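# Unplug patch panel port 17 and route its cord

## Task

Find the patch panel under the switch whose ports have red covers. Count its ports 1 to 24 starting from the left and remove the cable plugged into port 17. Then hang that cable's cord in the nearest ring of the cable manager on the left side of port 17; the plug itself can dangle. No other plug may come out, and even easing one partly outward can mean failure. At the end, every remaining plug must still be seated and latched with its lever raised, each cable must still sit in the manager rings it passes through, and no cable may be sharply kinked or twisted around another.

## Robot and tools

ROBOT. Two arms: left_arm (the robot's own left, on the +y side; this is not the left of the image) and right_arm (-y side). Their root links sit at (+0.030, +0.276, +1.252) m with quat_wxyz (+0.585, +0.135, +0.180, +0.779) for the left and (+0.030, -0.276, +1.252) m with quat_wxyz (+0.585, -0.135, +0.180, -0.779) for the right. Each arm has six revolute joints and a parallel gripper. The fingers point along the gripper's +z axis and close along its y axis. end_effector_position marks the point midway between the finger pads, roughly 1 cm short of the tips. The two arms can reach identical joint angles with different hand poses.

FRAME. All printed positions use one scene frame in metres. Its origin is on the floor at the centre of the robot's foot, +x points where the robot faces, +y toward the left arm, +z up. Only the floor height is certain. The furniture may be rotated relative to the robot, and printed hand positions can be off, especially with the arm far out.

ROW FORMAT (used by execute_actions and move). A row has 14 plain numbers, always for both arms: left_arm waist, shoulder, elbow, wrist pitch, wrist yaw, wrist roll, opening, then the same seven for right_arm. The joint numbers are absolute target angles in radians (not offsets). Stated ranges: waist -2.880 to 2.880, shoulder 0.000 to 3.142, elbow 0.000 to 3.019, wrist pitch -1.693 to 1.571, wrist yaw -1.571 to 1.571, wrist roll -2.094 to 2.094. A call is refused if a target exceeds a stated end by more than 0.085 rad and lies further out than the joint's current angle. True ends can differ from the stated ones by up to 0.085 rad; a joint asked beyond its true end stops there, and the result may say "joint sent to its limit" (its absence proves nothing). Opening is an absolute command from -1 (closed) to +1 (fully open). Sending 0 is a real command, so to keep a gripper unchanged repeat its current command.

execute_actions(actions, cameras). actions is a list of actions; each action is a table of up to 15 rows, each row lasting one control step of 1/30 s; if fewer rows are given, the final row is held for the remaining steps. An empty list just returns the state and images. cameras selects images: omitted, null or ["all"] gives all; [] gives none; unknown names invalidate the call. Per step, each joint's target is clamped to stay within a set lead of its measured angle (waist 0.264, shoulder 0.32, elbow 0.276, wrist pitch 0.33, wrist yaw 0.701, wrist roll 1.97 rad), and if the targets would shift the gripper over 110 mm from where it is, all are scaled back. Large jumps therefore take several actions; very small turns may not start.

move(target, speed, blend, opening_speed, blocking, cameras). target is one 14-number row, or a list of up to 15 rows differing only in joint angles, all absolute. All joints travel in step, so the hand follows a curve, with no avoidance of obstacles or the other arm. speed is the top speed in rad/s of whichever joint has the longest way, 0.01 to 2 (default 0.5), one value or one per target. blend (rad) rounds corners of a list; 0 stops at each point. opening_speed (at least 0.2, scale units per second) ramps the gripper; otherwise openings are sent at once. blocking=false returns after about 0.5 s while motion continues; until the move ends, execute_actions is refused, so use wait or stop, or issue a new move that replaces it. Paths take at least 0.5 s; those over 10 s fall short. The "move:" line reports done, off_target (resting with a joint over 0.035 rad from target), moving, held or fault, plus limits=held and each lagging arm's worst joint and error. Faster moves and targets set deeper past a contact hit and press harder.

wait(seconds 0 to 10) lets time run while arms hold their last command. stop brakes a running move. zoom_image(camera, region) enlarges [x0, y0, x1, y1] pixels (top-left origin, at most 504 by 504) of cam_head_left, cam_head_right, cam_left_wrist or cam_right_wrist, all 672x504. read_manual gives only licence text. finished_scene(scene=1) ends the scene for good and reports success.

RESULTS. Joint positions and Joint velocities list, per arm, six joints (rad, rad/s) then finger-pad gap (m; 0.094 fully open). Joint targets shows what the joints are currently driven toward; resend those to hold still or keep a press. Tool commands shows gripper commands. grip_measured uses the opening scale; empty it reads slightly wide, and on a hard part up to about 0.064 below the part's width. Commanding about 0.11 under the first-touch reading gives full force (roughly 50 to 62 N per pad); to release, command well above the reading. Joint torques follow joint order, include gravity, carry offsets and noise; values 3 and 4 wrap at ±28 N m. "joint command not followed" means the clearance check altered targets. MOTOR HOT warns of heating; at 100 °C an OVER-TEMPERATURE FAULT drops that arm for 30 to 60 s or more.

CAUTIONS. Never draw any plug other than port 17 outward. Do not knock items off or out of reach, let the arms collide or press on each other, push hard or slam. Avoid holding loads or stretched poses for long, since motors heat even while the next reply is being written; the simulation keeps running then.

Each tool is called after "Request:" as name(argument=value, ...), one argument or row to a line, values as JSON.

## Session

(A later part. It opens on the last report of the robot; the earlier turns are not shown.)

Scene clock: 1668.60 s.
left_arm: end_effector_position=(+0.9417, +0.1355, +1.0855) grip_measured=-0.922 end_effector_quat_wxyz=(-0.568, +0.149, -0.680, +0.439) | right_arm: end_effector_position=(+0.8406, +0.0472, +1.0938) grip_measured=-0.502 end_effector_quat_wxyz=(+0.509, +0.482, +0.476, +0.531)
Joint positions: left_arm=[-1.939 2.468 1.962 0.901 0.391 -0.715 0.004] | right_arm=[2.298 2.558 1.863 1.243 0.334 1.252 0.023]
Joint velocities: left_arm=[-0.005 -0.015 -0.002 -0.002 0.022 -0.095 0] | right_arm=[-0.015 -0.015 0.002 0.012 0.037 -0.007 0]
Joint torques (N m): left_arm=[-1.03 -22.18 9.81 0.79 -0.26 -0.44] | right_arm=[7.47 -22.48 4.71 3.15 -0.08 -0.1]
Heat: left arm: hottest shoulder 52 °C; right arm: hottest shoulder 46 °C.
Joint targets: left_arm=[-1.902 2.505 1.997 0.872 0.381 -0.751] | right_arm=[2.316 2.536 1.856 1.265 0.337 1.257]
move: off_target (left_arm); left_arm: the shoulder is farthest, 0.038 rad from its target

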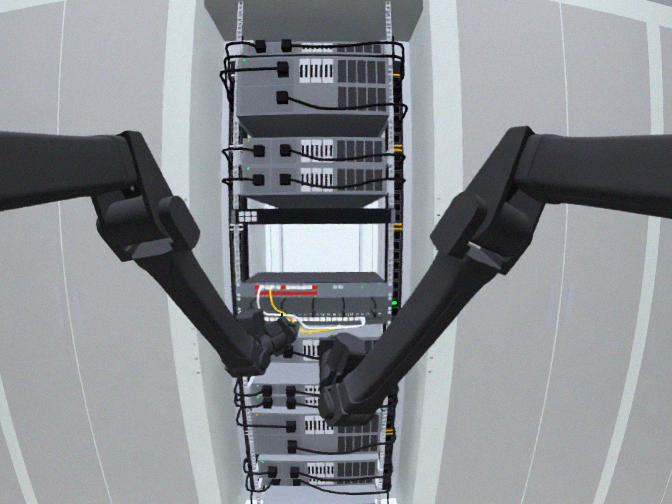

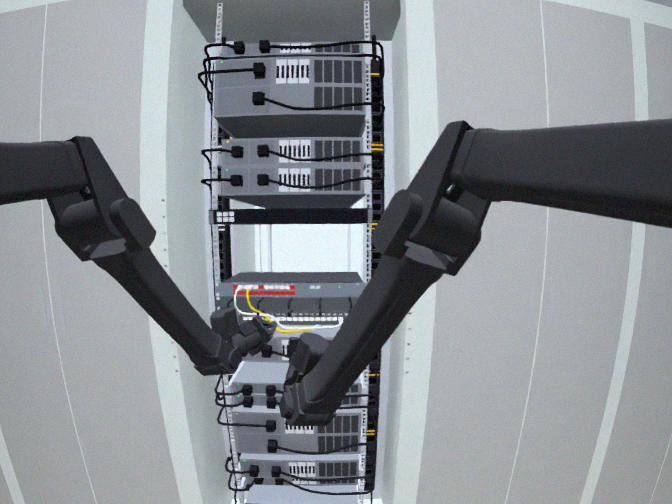

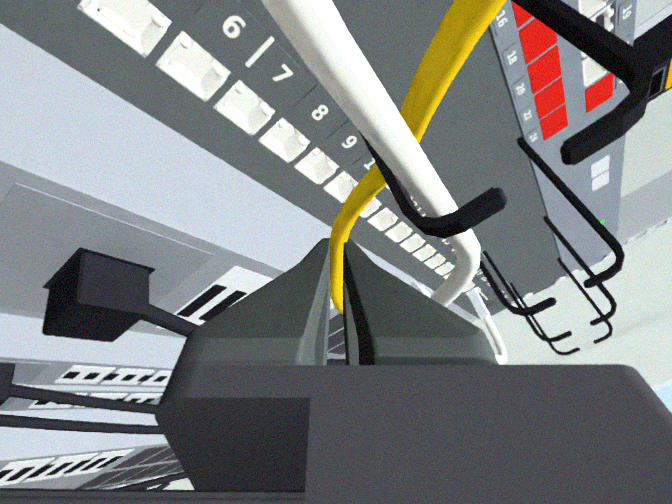

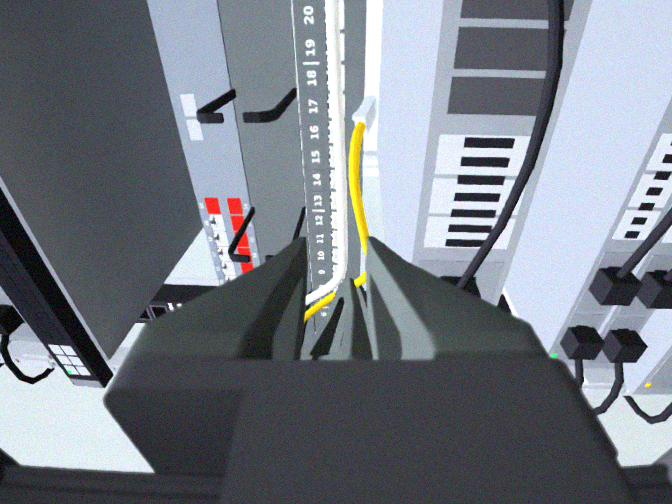

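Request:
zoom_image(
  camera="cam_right_wrist",
  region=[270, 80, 430, 330],
)

Request:
zoom_image(
  camera="cam_left_wrist",
  region=[380, 150, 580, 380],
)

Request:
zoom_image(
  camera="cam_head_left",
  region=[280, 300, 380, 350],
)

Request:
zoom_image(
  camera="cam_head_right",
  region=[250, 300, 350, 350],
)

Scaled by 2.016 from the camera's 672x504 image, which has a finer 960x720 frame.

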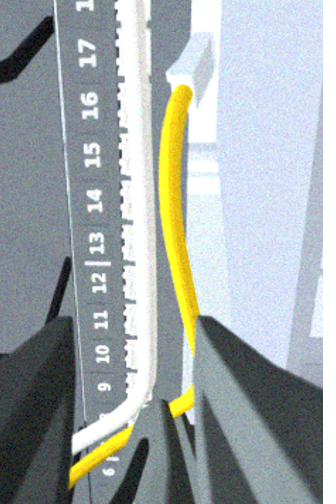

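Scaled by 2.191 from the camera's 672x504 image, which has a finer 960x720 frame.

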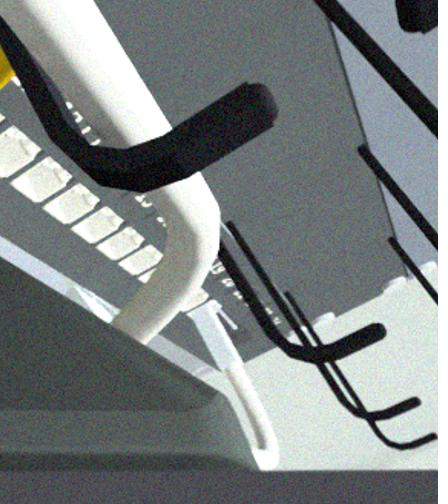

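Scaled by 5.040 from the camera's 672x504 image, which has a finer 960x720 frame.

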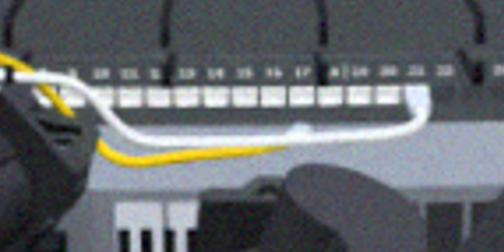

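Scaled by 5.040 from the camera's 672x504 image, which has a finer 960x720 frame.

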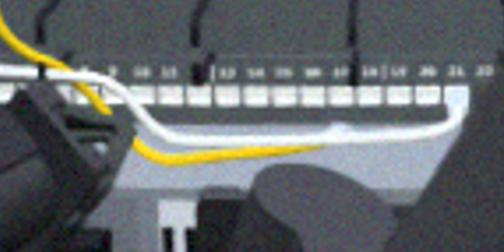

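Request:
move(
  target=[-1.902,2.506,1.997,0.872,0.381,-1.05,-1.0,2.316,2.536,1.856,1.265,0.337,1.257,-0.5],
  speed=0.25,
  cameras=["cam_left_wrist","cam_right_wrist","cam_head_left","cam_head_right"],
)

Request:
zoom_image(
  camera="cam_right_wrist",
  region=[270, 80, 430, 330],
)

Request:
zoom_image(
  camera="cam_head_left",
  region=[280, 300, 380, 350],
)

Request:
zoom_image(
  camera="cam_head_right",
  region=[250, 300, 350, 350],
)

Scene clock: 1696.80 s.
left_arm: end_effector_position=(+0.9432, +0.1329, +1.0889) grip_measured=-0.922 end_effector_quat_wxyz=(-0.498, +0.245, -0.649, +0.520) | right_arm: end_effector_position=(+0.8406, +0.0472, +1.0938) grip_measured=-0.502 end_effector_quat_wxyz=(+0.509, +0.482, +0.476, +0.531)
Joint positions: left_arm=[-1.942 2.468 1.968 0.901 0.393 -1.01 0.004] | right_arm=[2.298 2.558 1.863 1.243 0.334 1.252 0.023]
Joint velocities: left_arm=[0.005 0.005 0.007 -0.017 -0.022 0.037 0.001] | right_arm=[-0.005 -0.005 -0.012 0.002 0.037 -0.007 -0.001]
Joint torques (N m): left_arm=[-1.08 -22.18 9.29 0.87 -0.31 -0.47] | right_arm=[6.95 -23.24 4.71 2.89 -0.14 -0.09]
Heat: left arm: hottest shoulder 52 °C; right arm: hottest shoulder 46 °C.
Joint targets: left_arm=[-1.905 2.506 1.997 0.872 0.382 -1.050] | right_arm=[2.316 2.536 1.856 1.265 0.337 1.257]
move: off_target (left_arm); left_arm: the waist is farthest, 0.040 rad from its target

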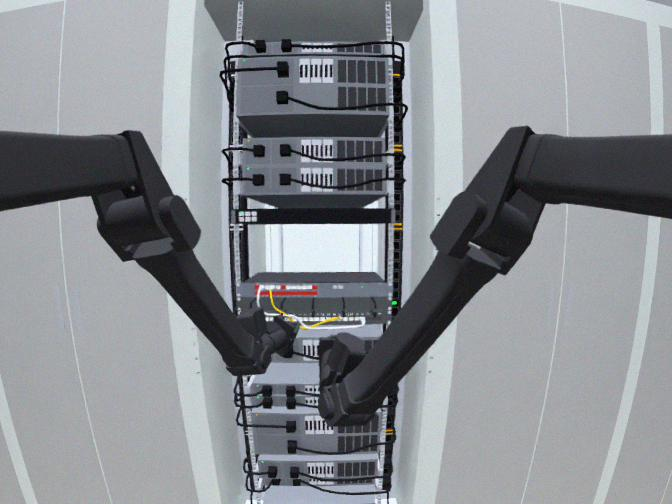

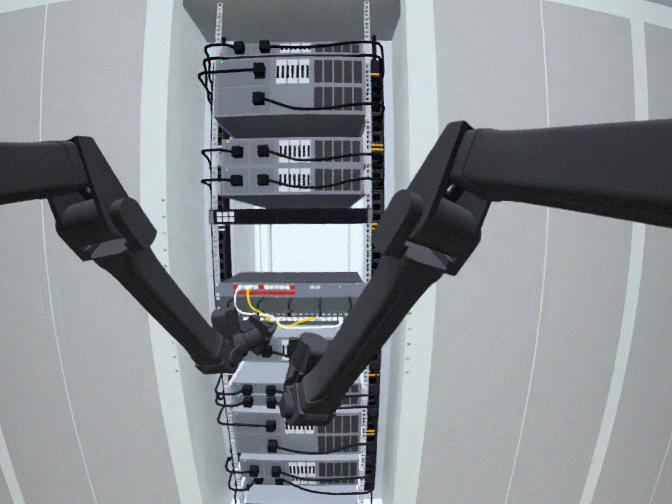

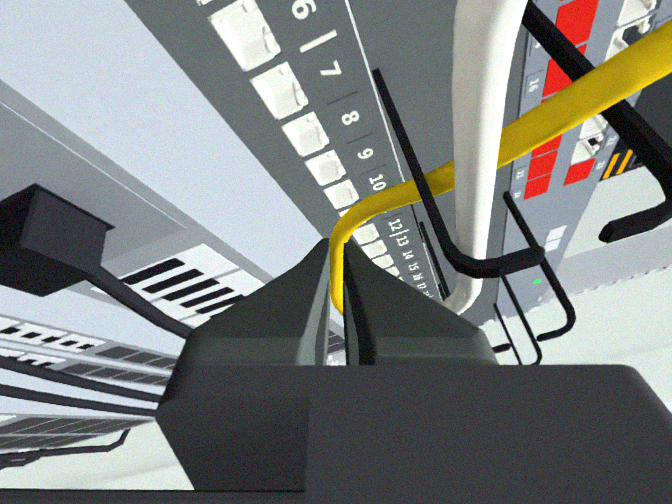

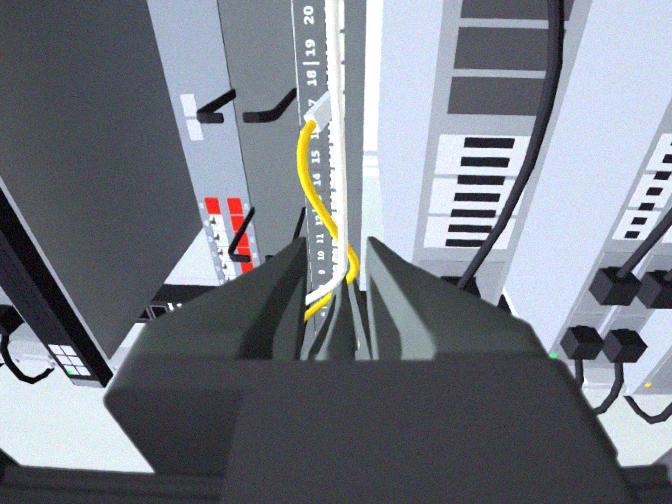

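Scaled by 2.016 from the camera's 672x504 image, which has a finer 960x720 frame.

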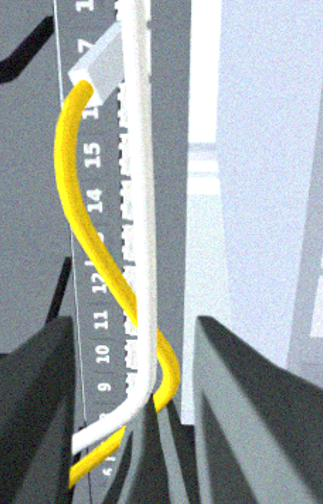

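Scaled by 5.040 from the camera's 672x504 image, which has a finer 960x720 frame.

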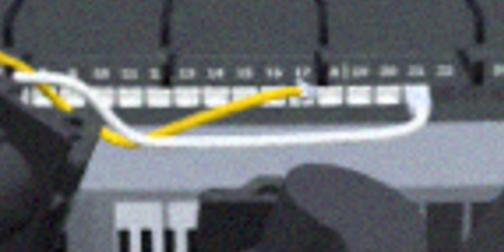

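Scaled by 5.040 from the camera's 672x504 image, which has a finer 960x720 frame.

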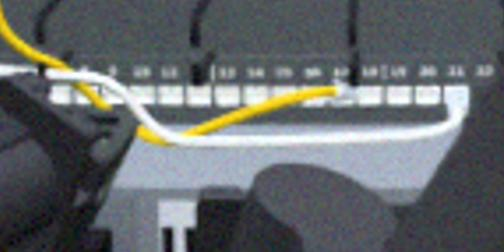

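Request:
move(
  target=[-1.902,2.506,1.997,0.872,0.381,-1.3,-1.0,2.316,2.536,1.856,1.265,0.337,1.257,-0.5],
  speed=0.25,
  cameras=["cam_left_wrist","cam_right_wrist","cam_head_left","cam_head_right"],
)

Request:
zoom_image(
  camera="cam_right_wrist",
  region=[230, 60, 430, 330],
)

Request:
zoom_image(
  camera="cam_head_left",
  region=[280, 300, 380, 350],
)

Request:
zoom_image(
  camera="cam_head_right",
  region=[250, 300, 350, 350],
)

Scene clock: 1714.10 s.
left_arm: end_effector_position=(+0.9450, +0.1318, +1.0920) grip_measured=-0.922 end_effector_quat_wxyz=(-0.432, +0.321, -0.613, +0.579) | right_arm: end_effector_position=(+0.8406, +0.0472, +1.0938) grip_measured=-0.502 end_effector_quat_wxyz=(+0.509, +0.482, +0.476, +0.531)
Joint positions: left_arm=[-1.944 2.468 1.974 0.901 0.393 -1.257 0.004] | right_arm=[2.298 2.558 1.863 1.243 0.334 1.252 0.023]
Joint velocities: left_arm=[0.005 -0.015 0.002 -0.002 0.007 -0.051 0.001] | right_arm=[0.005 -0.005 -0.012 0.012 0.007 0.051 0]
Joint torques (N m): left_arm=[-1.26 -21.71 8.79 0.81 -0.34 -0.48] | right_arm=[7.12 -22.83 4.96 3.08 -0.09 -0.07]
Heat: left arm: hottest shoulder 52 °C; right arm: hottest shoulder 46 °C.
Joint targets: left_arm=[-1.904 2.506 1.998 0.872 0.381 -1.300] | right_arm=[2.316 2.536 1.856 1.265 0.337 1.257]
move: off_target (left_arm); left_arm: the wrist roll is farthest, 0.043 rad from its target

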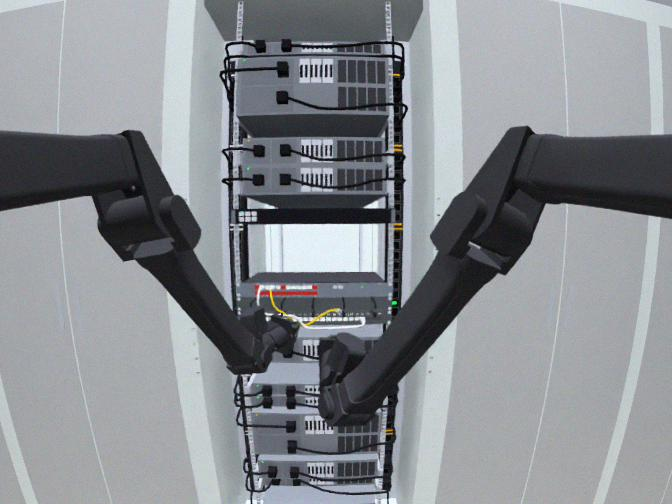

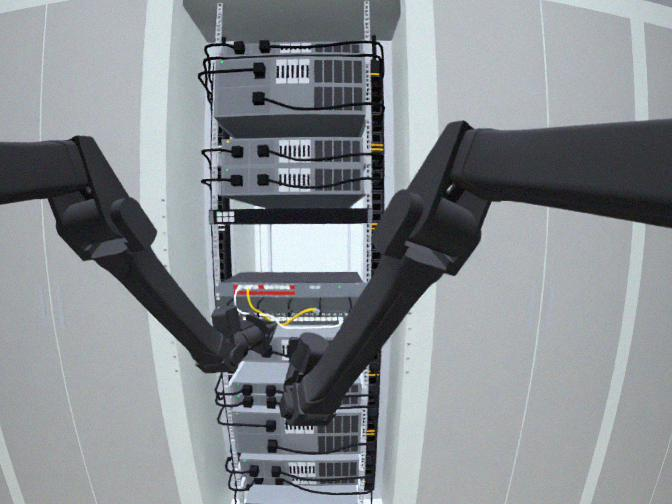

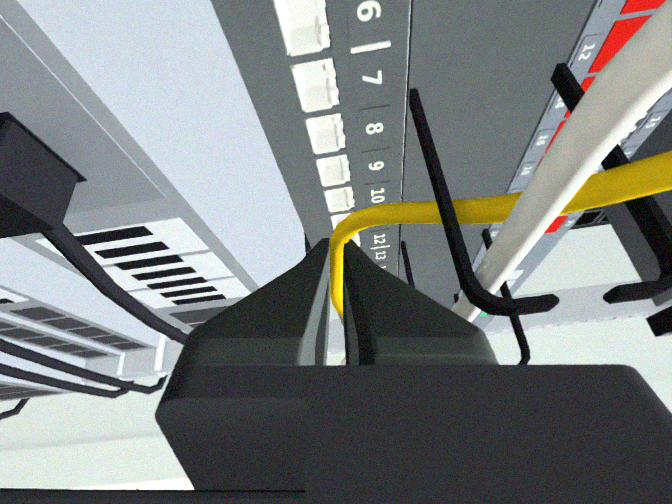

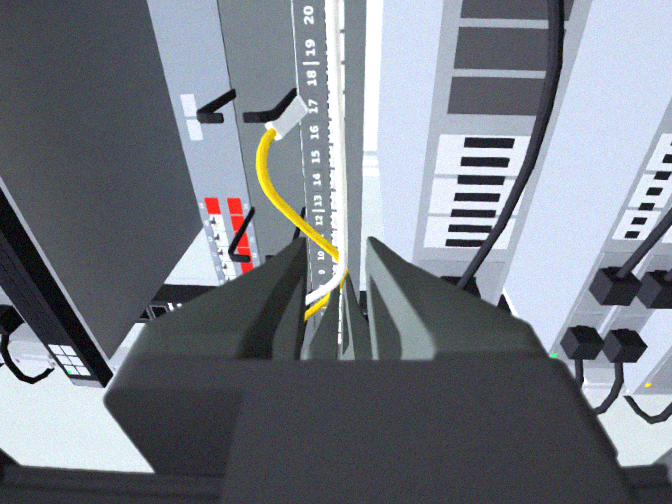

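Scaled by 1.867 from the camera's 672x504 image, which has a finer 960x720 frame.

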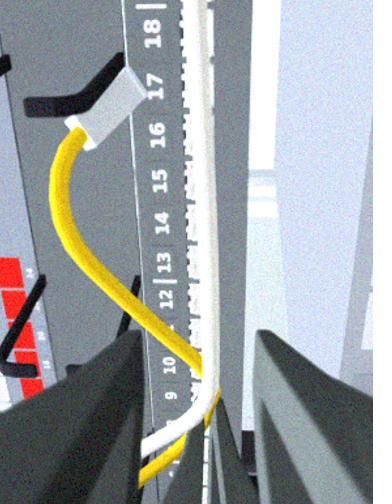

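Scaled by 5.040 from the camera's 672x504 image, which has a finer 960x720 frame.

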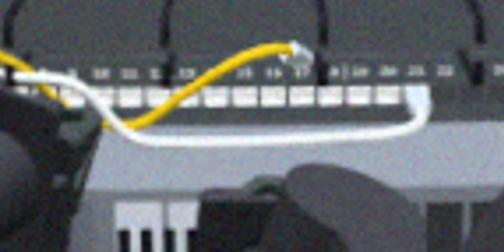

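Scaled by 5.040 from the camera's 672x504 image, which has a finer 960x720 frame.

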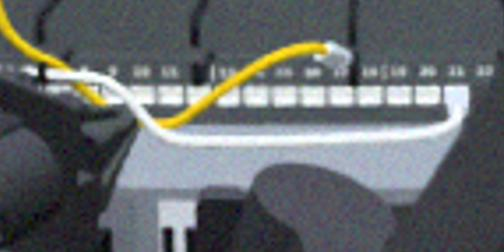

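Request:
move(
  target=[-1.902,2.506,1.997,0.872,0.381,-1.3,-1.0,2.40,2.145,1.64,0.605,0.545,1.397,-0.6],
  speed=0.3,
  cameras=["cam_left_wrist","cam_right_wrist","cam_head_left","cam_head_right"],
)

Request:
zoom_image(
  camera="cam_right_wrist",
  region=[180, 60, 500, 330],
)

Scene clock: 1798.90 s.
left_arm: end_effector_position=(+0.9450, +0.1318, +1.0920) grip_measured=-0.922 end_effector_quat_wxyz=(-0.431, +0.322, -0.612, +0.579) | right_arm: end_effector_position=(+0.8419, +0.0611, +1.1875) grip_measured=-0.598 end_effector_quat_wxyz=(+0.408, +0.575, +0.582, +0.405)
Joint positions: left_arm=[-1.944 2.468 1.974 0.901 0.393 -1.258 0.004] | right_arm=[2.382 2.163 1.651 0.619 0.541 1.381 0.019]
Joint velocities: left_arm=[-0.015 -0.024 -0.002 -0.007 -0.037 -0.022 0] | right_arm=[-0.005 0.005 -0.022 0.007 0.066 -0.022 -0.001]
Joint torques (N m): left_arm=[-0.91 -22.18 8.91 0.75 -0.32 -0.49] | right_arm=[7.06 -21.77 5.78 1.52 0.07 0.08]
Heat: left arm: hottest shoulder 53 °C; right arm: hottest shoulder 46 °C.
Joint targets: left_arm=[-1.902 2.506 1.997 0.872 0.381 -1.300] | right_arm=[2.399 2.145 1.640 0.604 0.544 1.397]
move: off_target (left_arm); left_arm: the waist is farthest, 0.042 rad from its target

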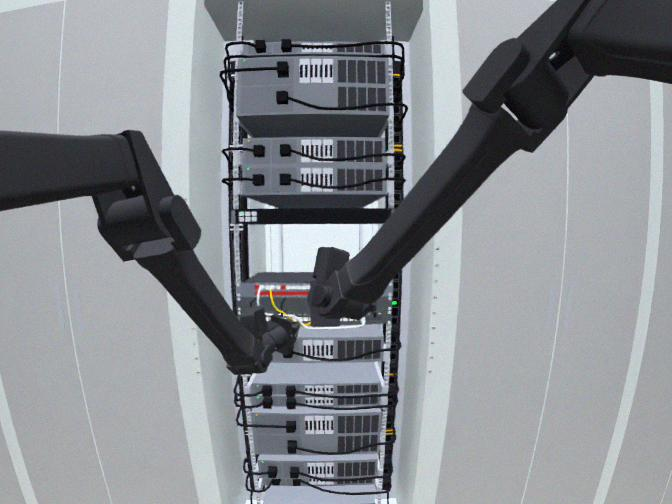

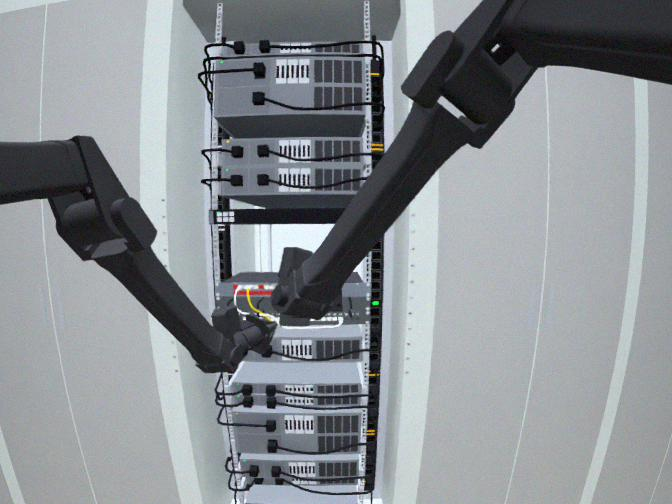

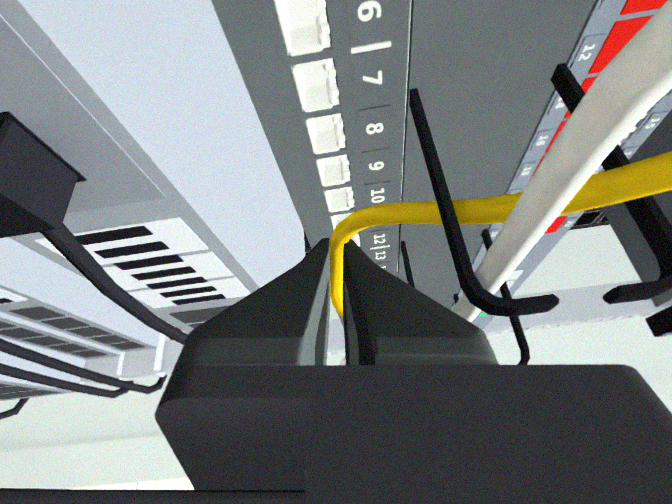

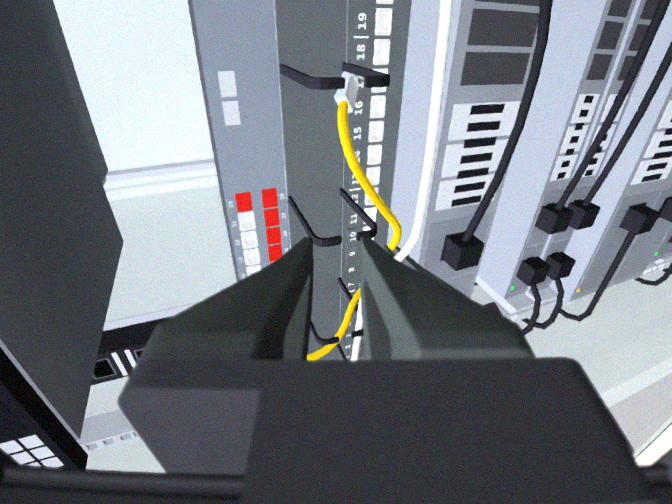

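Scaled by 1.575 from the camera's 672x504 image, which has a finer 960x720 frame.

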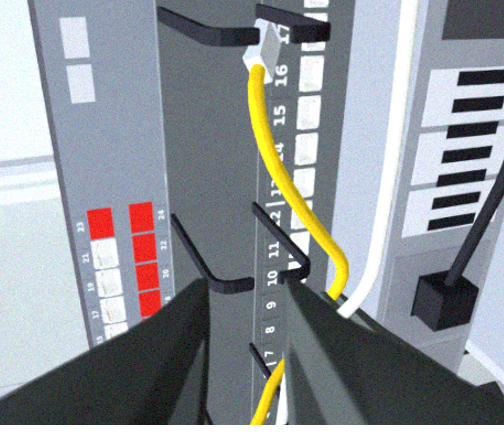

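Request:
move(
  target=[
    [-1.902,2.506,1.997,0.872,0.381,-1.3,-1.0,2.33,2.276,1.878,0.52,0.507,1.397,-0.6],
    [-1.902,2.506,1.997,0.872,0.381,-1.3,-1.0,2.30,2.365,2.02,0.448,0.482,1.397,-0.6],
  ],
  speed=0.15,
  cameras=["cam_left_wrist","cam_right_wrist"],
)

Request:
zoom_image(
  camera="cam_right_wrist",
  region=[180, 60, 500, 330],
)

Scene clock: 1841.00 s.
left_arm: end_effector_position=(+0.9450, +0.1318, +1.0920) grip_measured=-0.922 end_effector_quat_wxyz=(-0.431, +0.322, -0.612, +0.579) | right_arm: end_effector_position=(+0.9128, +0.0544, +1.1482) grip_measured=-0.598 end_effector_quat_wxyz=(+0.408, +0.575, +0.587, +0.398)
Joint positions: left_arm=[-1.944 2.468 1.974 0.901 0.393 -1.258 0.004] | right_arm=[2.319 2.336 1.966 0.462 0.486 1.383 0.019]
Joint velocities: left_arm=[-0.024 -0.005 -0.017 -0.012 0.022 0.037 0.002] | right_arm=[0.015 -0.005 0.002 -0.017 -0.037 -0.022 0.001]
Joint torques (N m): left_arm=[-0.91 -22.48 8.79 0.73 -0.35 -0.47] | right_arm=[4.42 -20.95 11.11 1.5 -0.15 0.05]
Heat: left arm: hottest shoulder 53 °C; right arm: hottest shoulder 47 °C.
Joint targets: left_arm=[-1.902 2.506 1.997 0.872 0.381 -1.300] | right_arm=[2.300 2.366 2.020 0.448 0.483 1.397]
move: off_target (left_arm, right_arm); left_arm: the waist is farthest, 0.042 rad from its target; right_arm: the elbow is farthest, 0.054 rad from its target
Images, in order (width x height): cam_left_wrist 672x504, cam_right_wrist 672x504.

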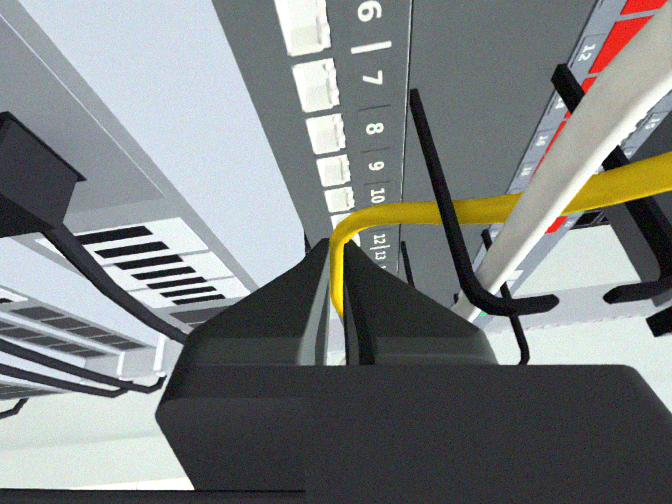

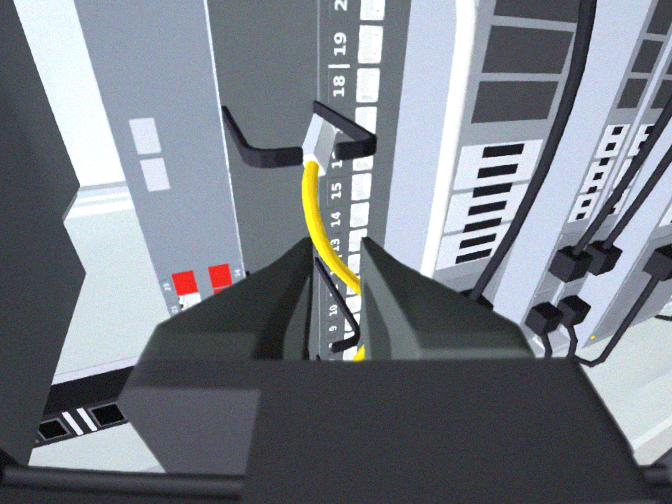

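Scaled by 1.575 from the camera's 672x504 image, which has a finer 960x720 frame.

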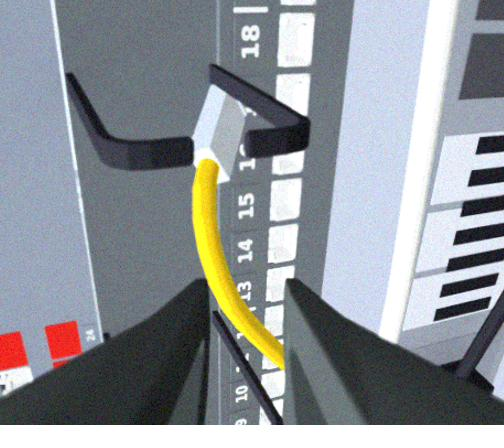

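Request:
move(
  target=[-1.902,2.506,1.997,0.872,0.381,-1.3,-1.0,2.294,2.403,2.105,0.411,0.470,1.397,-0.6],
  speed=0.1,
  cameras=["cam_right_wrist"],
)

Request:
zoom_image(
  camera="cam_right_wrist",
  region=[180, 60, 500, 330],
)

Scene clock: 1857.13 s.
left_arm: end_effector_position=(+0.9450, +0.1318, +1.0920) grip_measured=-0.922 end_effector_quat_wxyz=(-0.431, +0.322, -0.612, +0.579) | right_arm: end_effector_position=(+0.9296, +0.0582, +1.1512) grip_measured=-0.598 end_effector_quat_wxyz=(+0.409, +0.573, +0.584, +0.404)
Joint positions: left_arm=[-1.944 2.468 1.974 0.901 0.393 -1.258 0.004] | right_arm=[2.315 2.371 2.05 0.425 0.472 1.383 0.019]
Joint velocities: left_arm=[-0.015 0.005 -0.022 -0.012 0.081 0.022 0.002] | right_arm=[-0.015 -0.005 -0.002 -0.002 -0.066 0.022 0]
Joint torques (N m): left_arm=[-0.97 -22.12 8.81 0.72 -0.34 -0.46] | right_arm=[5.25 -21.36 11.23 1.5 -0.16 0.07]
Heat: left arm: hottest shoulder 53 °C; right arm: hottest shoulder 48 °C.
Joint targets: left_arm=[-1.902 2.506 1.997 0.872 0.381 -1.300] | right_arm=[2.294 2.402 2.105 0.411 0.469 1.397]
move: off_target (left_arm, right_arm); left_arm: the waist is farthest, 0.042 rad from its target; right_arm: the elbow is farthest, 0.055 rad from its target
Images, in order (width x height): cam_right_wrist 672x504.

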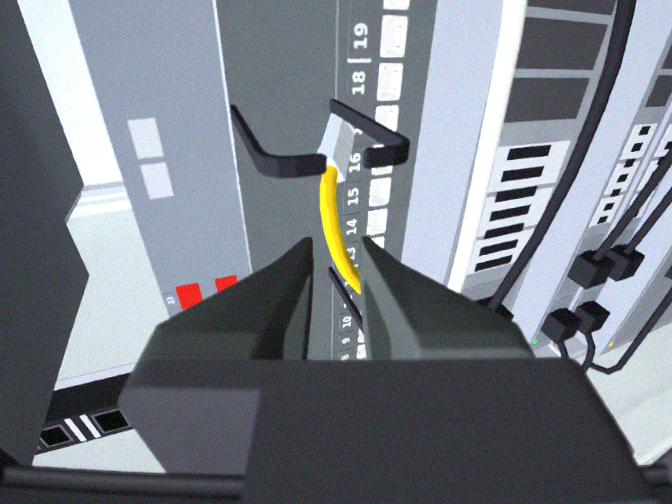

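Scaled by 1.575 from the camera's 672x504 image, which has a finer 960x720 frame.

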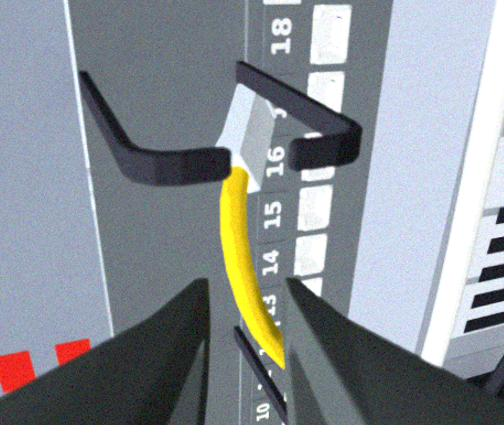

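Request:
move(
  target=[-1.902,2.506,1.997,0.872,0.381,-1.3,-1.0,2.285,2.425,2.150,0.392,0.463,1.397,-0.6],
  speed=0.1,
  cameras=["cam_right_wrist"],
)

Request:
zoom_image(
  camera="cam_right_wrist",
  region=[180, 60, 500, 330],
)

Scene clock: 1871.30 s.
left_arm: end_effector_position=(+0.9450, +0.1318, +1.0920) grip_measured=-0.922 end_effector_quat_wxyz=(-0.431, +0.322, -0.612, +0.580) | right_arm: end_effector_position=(+0.9392, +0.0533, +1.1473) grip_measured=-0.598 end_effector_quat_wxyz=(+0.411, +0.573, +0.583, +0.404)
Joint positions: left_arm=[-1.944 2.468 1.974 0.901 0.393 -1.26 0.004] | right_arm=[2.304 2.394 2.094 0.407 0.466 1.383 0.019]
Joint velocities: left_arm=[-0.005 0.005 -0.007 -0.017 -0.022 -0.037 -0.002] | right_arm=[-0.005 -0.005 0.007 -0.002 0.051 -0.037 -0.001]
Joint torques (N m): left_arm=[-0.73 -22.42 8.83 0.75 -0.36 -0.47] | right_arm=[5.36 -21.71 11.56 1.58 -0.2 0.03]
Heat: left arm: hottest shoulder 54 °C; right arm: hottest shoulder 46 °C.
Joint targets: left_arm=[-1.902 2.506 1.997 0.872 0.381 -1.301] | right_arm=[2.285 2.425 2.151 0.393 0.463 1.397]
move: off_target (left_arm, right_arm); left_arm: the waist is farthest, 0.042 rad from its target; right_arm: the elbow is farthest, 0.056 rad from its target
Images, in order (width x height): cam_right_wrist 672x504.

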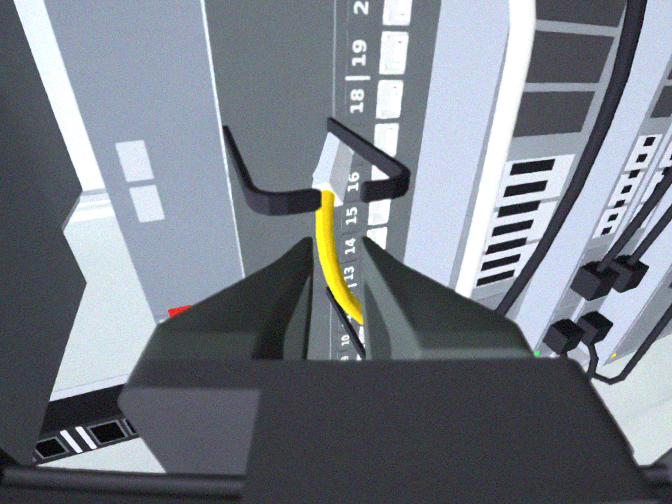

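Scaled by 1.575 from the camera's 672x504 image, which has a finer 960x720 frame.

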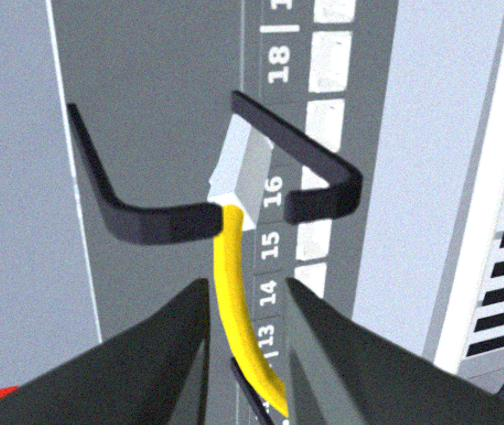

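Request:
move(
  target=[-1.902,2.506,1.997,0.872,0.381,-1.3,-1.0,2.285,2.425,2.150,0.392,0.463,1.397,-1.0],
  opening_speed=0.3,
  cameras=["cam_right_wrist"],
)

Request:
zoom_image(
  camera="cam_right_wrist",
  region=[180, 60, 500, 330],
)

Scene clock: 1878.50 s.
left_arm: end_effector_position=(+0.9450, +0.1318, +1.0920) grip_measured=-0.922 end_effector_quat_wxyz=(-0.431, +0.322, -0.612, +0.580) | right_arm: end_effector_position=(+0.9392, +0.0522, +1.1456) grip_measured=-0.896 end_effector_quat_wxyz=(+0.411, +0.574, +0.583, +0.403)
Joint positions: left_arm=[-1.944 2.468 1.974 0.901 0.393 -1.26 0.004] | right_arm=[2.302 2.396 2.094 0.407 0.466 1.383 0.005]
Joint velocities: left_arm=[-0.015 -0.024 -0.002 -0.002 -0.051 -0.051 -0.001] | right_arm=[-0.005 -0.005 -0.007 -0.012 0.007 -0.022 -0.001]
Joint torques (N m): left_arm=[-0.91 -21.89 8.88 0.75 -0.33 -0.44] | right_arm=[4.89 -21.13 11.54 1.55 -0.18 0.04]
Heat: left arm: hottest shoulder 54 °C; right arm: hottest shoulder 46 °C.
Joint targets: left_arm=[-1.902 2.506 1.997 0.872 0.381 -1.300] | right_arm=[2.285 2.426 2.149 0.392 0.463 1.397]
move: off_target (left_arm, right_arm); left_arm: the waist is farthest, 0.042 rad from its target; right_arm: the elbow is farthest, 0.056 rad from its target
Images, in order (width x height): cam_right_wrist 672x504.

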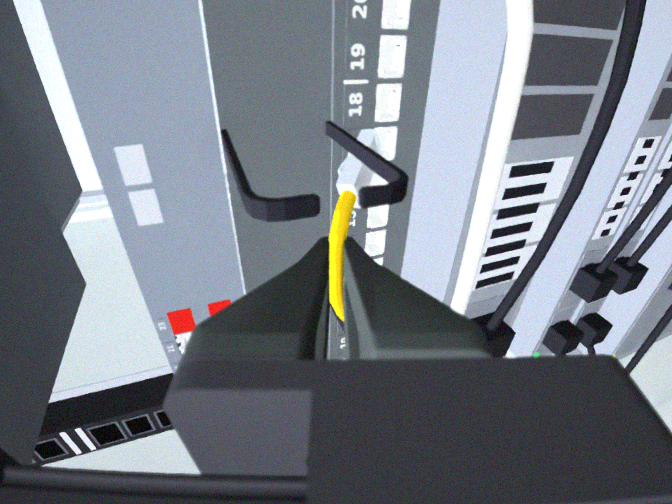

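Scaled by 1.575 from the camera's 672x504 image, which has a finer 960x720 frame.

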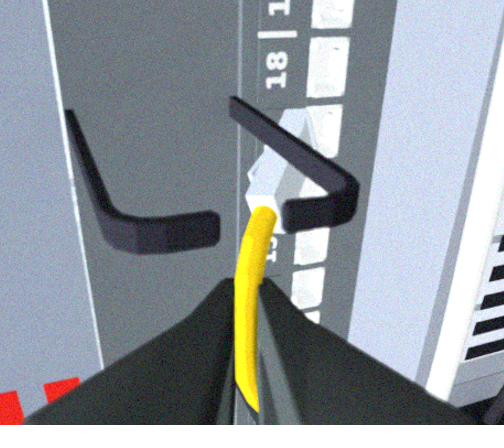

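Request:
move(
  target=[-1.922,2.496,2.005,0.880,0.388,-1.28,-0.55,2.285,2.425,2.150,0.392,0.463,1.397,-1.0],
  opening_speed=0.3,
)

Request:
zoom_image(
  camera="cam_head_left",
  region=[240, 270, 400, 390],
)

Scene clock: 1888.63 s.
left_arm: end_effector_position=(+0.9451, +0.1312, +1.0928) grip_measured=-0.554 end_effector_quat_wxyz=(-0.427, +0.323, -0.611, +0.583) | right_arm: end_effector_position=(+0.9365, +0.0526, +1.1361) grip_measured=-0.897 end_effector_quat_wxyz=(+0.408, +0.574, +0.588, +0.397)
Joint positions: left_arm=[-1.944 2.468 1.976 0.901 0.398 -1.27 0.021] | right_arm=[2.301 2.405 2.094 0.401 0.466 1.383 0.005]
Joint velocities: left_arm=[-0.005 0.005 -0.002 -0.007 -0.022 0.037 -0.001] | right_arm=[-0.015 -0.005 0.017 0.022 -0.022 -0.081 0]
Joint torques (N m): left_arm=[-1.9 -23.06 9.5 1.16 -0.28 -0.27] | right_arm=[4.84 -21.89 11.4 1.76 -0.11 0.07]
Heat: left arm: hottest shoulder 54 °C; right arm: hottest shoulder 46 °C.
Joint targets: left_arm=[-1.917 2.496 2.005 0.880 0.387 -1.289] | right_arm=[2.285 2.425 2.150 0.392 0.464 1.397]
move: off_target (right_arm); right_arm: the elbow is farthest, 0.056 rad from its target

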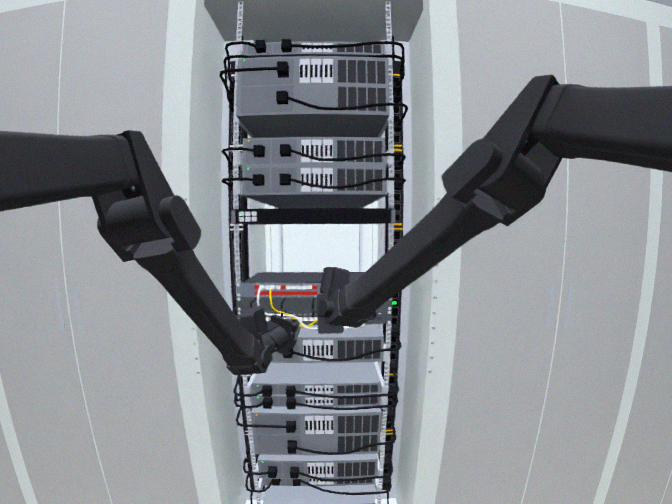

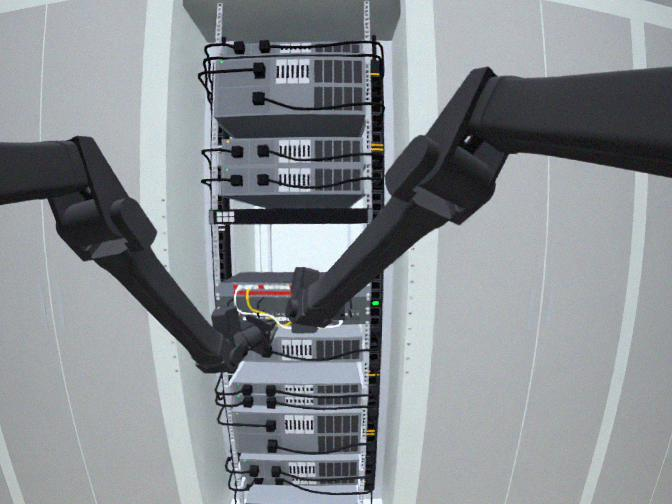

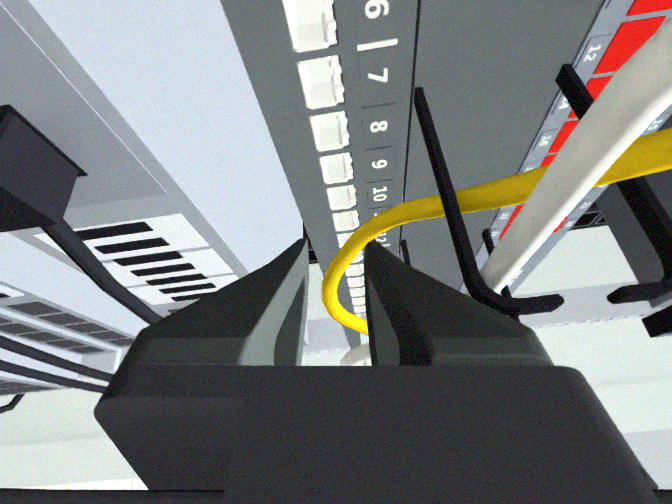

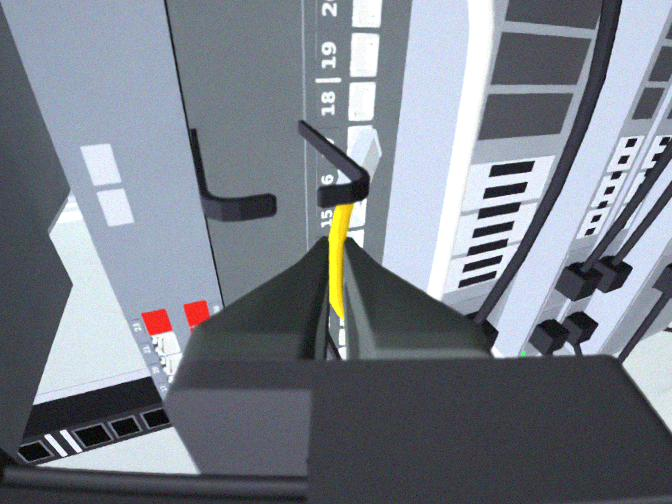

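Scaled by 3.150 from the camera's 672x504 image, which has a finer 960x720 frame.

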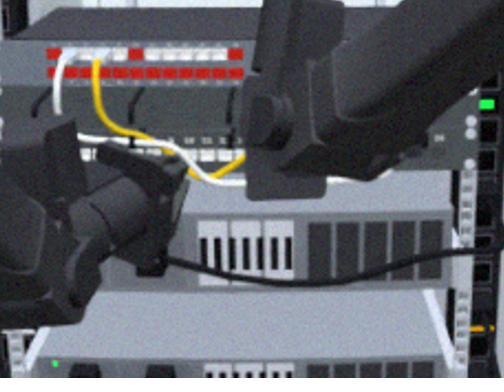

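Request:
move(
  target=[
    [-1.892,2.350,1.700,1.095,0.43,-1.28,-0.55,2.285,2.425,2.150,0.392,0.463,1.397,-1.0],
    [-1.855,2.300,1.52,1.24,0.463,-1.28,-0.55,2.285,2.425,2.150,0.392,0.463,1.397,-1.0],
  ],
  speed=0.2,
  blend=0.03,
)

Request:
zoom_image(
  camera="cam_head_left",
  region=[240, 270, 400, 390],
)

Request:
zoom_image(
  camera="cam_head_right",
  region=[200, 270, 360, 390],
)

Scene clock: 1920.20 s.
left_arm: end_effector_position=(+0.8337, +0.1850, +1.0753) grip_measured=-0.552 end_effector_quat_wxyz=(-0.431, +0.323, -0.620, +0.571) | right_arm: end_effector_position=(+0.9378, +0.0486, +1.1349) grip_measured=-0.897 end_effector_quat_wxyz=(+0.410, +0.575, +0.587, +0.396)
Joint positions: left_arm=[-1.871 2.335 1.525 1.21 0.453 -1.27 0.021] | right_arm=[2.296 2.405 2.094 0.401 0.466 1.383 0.005]
Joint velocities: left_arm=[-0.005 0.005 -0.002 -0.002 -0.066 -0.007 -0.001] | right_arm=[-0.015 0.005 -0.012 0.002 -0.125 -0.066 0]
Joint torques (N m): left_arm=[-1.85 -26.11 4.07 2.91 0.2 -0.16] | right_arm=[5.95 -22.12 11.37 1.81 -0.23 0.07]
Heat: left arm: hottest shoulder 52 °C; right arm: hottest shoulder 47 °C.
Joint targets: left_arm=[-1.854 2.301 1.519 1.239 0.456 -1.279] | right_arm=[2.285 2.425 2.150 0.392 0.463 1.397]
move: off_target (right_arm); right_arm: the elbow is farthest, 0.056 rad from its target

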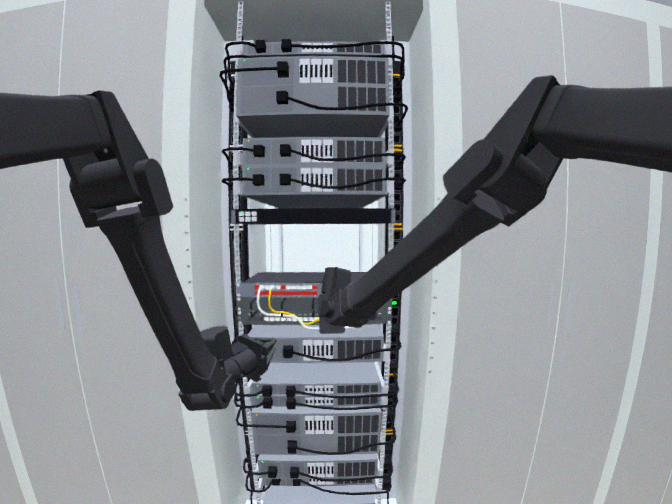

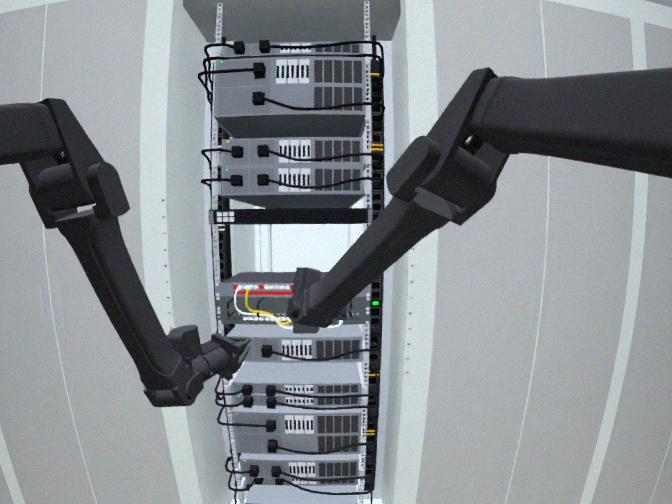

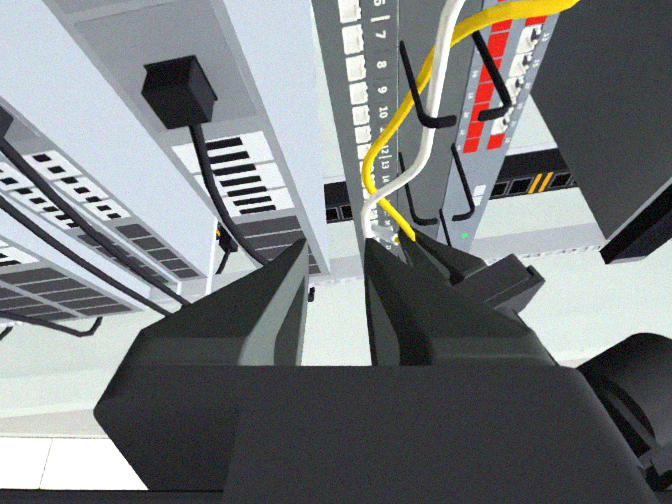

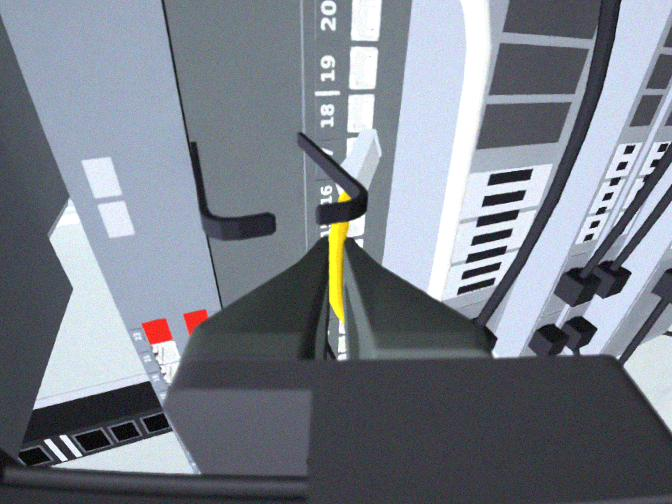

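Scaled by 3.150 from the camera's 672x504 image, which has a finer 960x720 frame.

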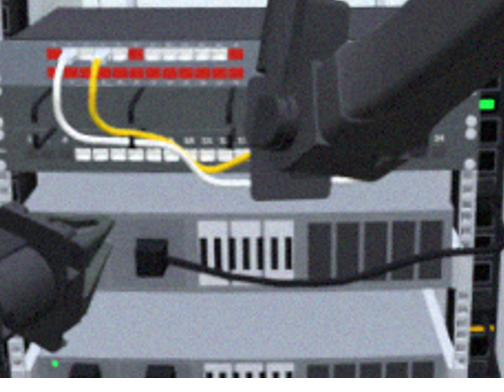

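Scaled by 3.150 from the camera's 672x504 image, which has a finer 960x720 frame.

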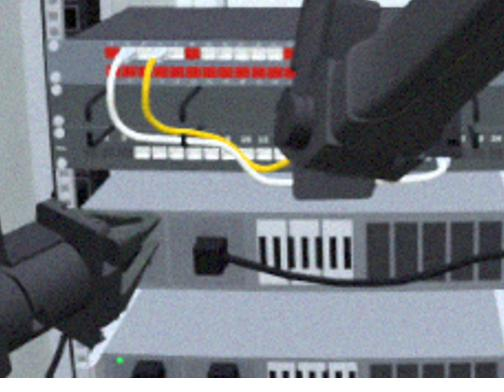

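Request:
zoom_image(
  camera="cam_left_wrist",
  region=[330, 0, 570, 260],
)

Scaled by 1.938 from the camera's 672x504 image, which has a finer 960x720 frame.

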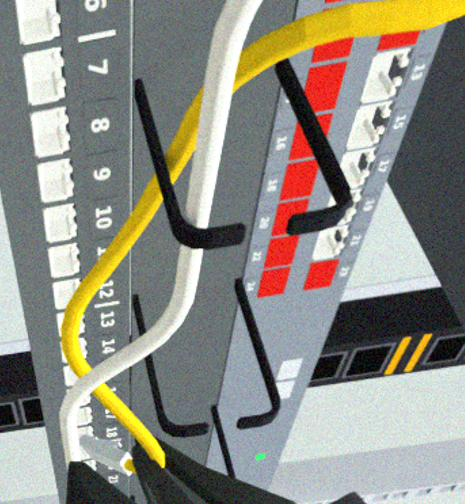

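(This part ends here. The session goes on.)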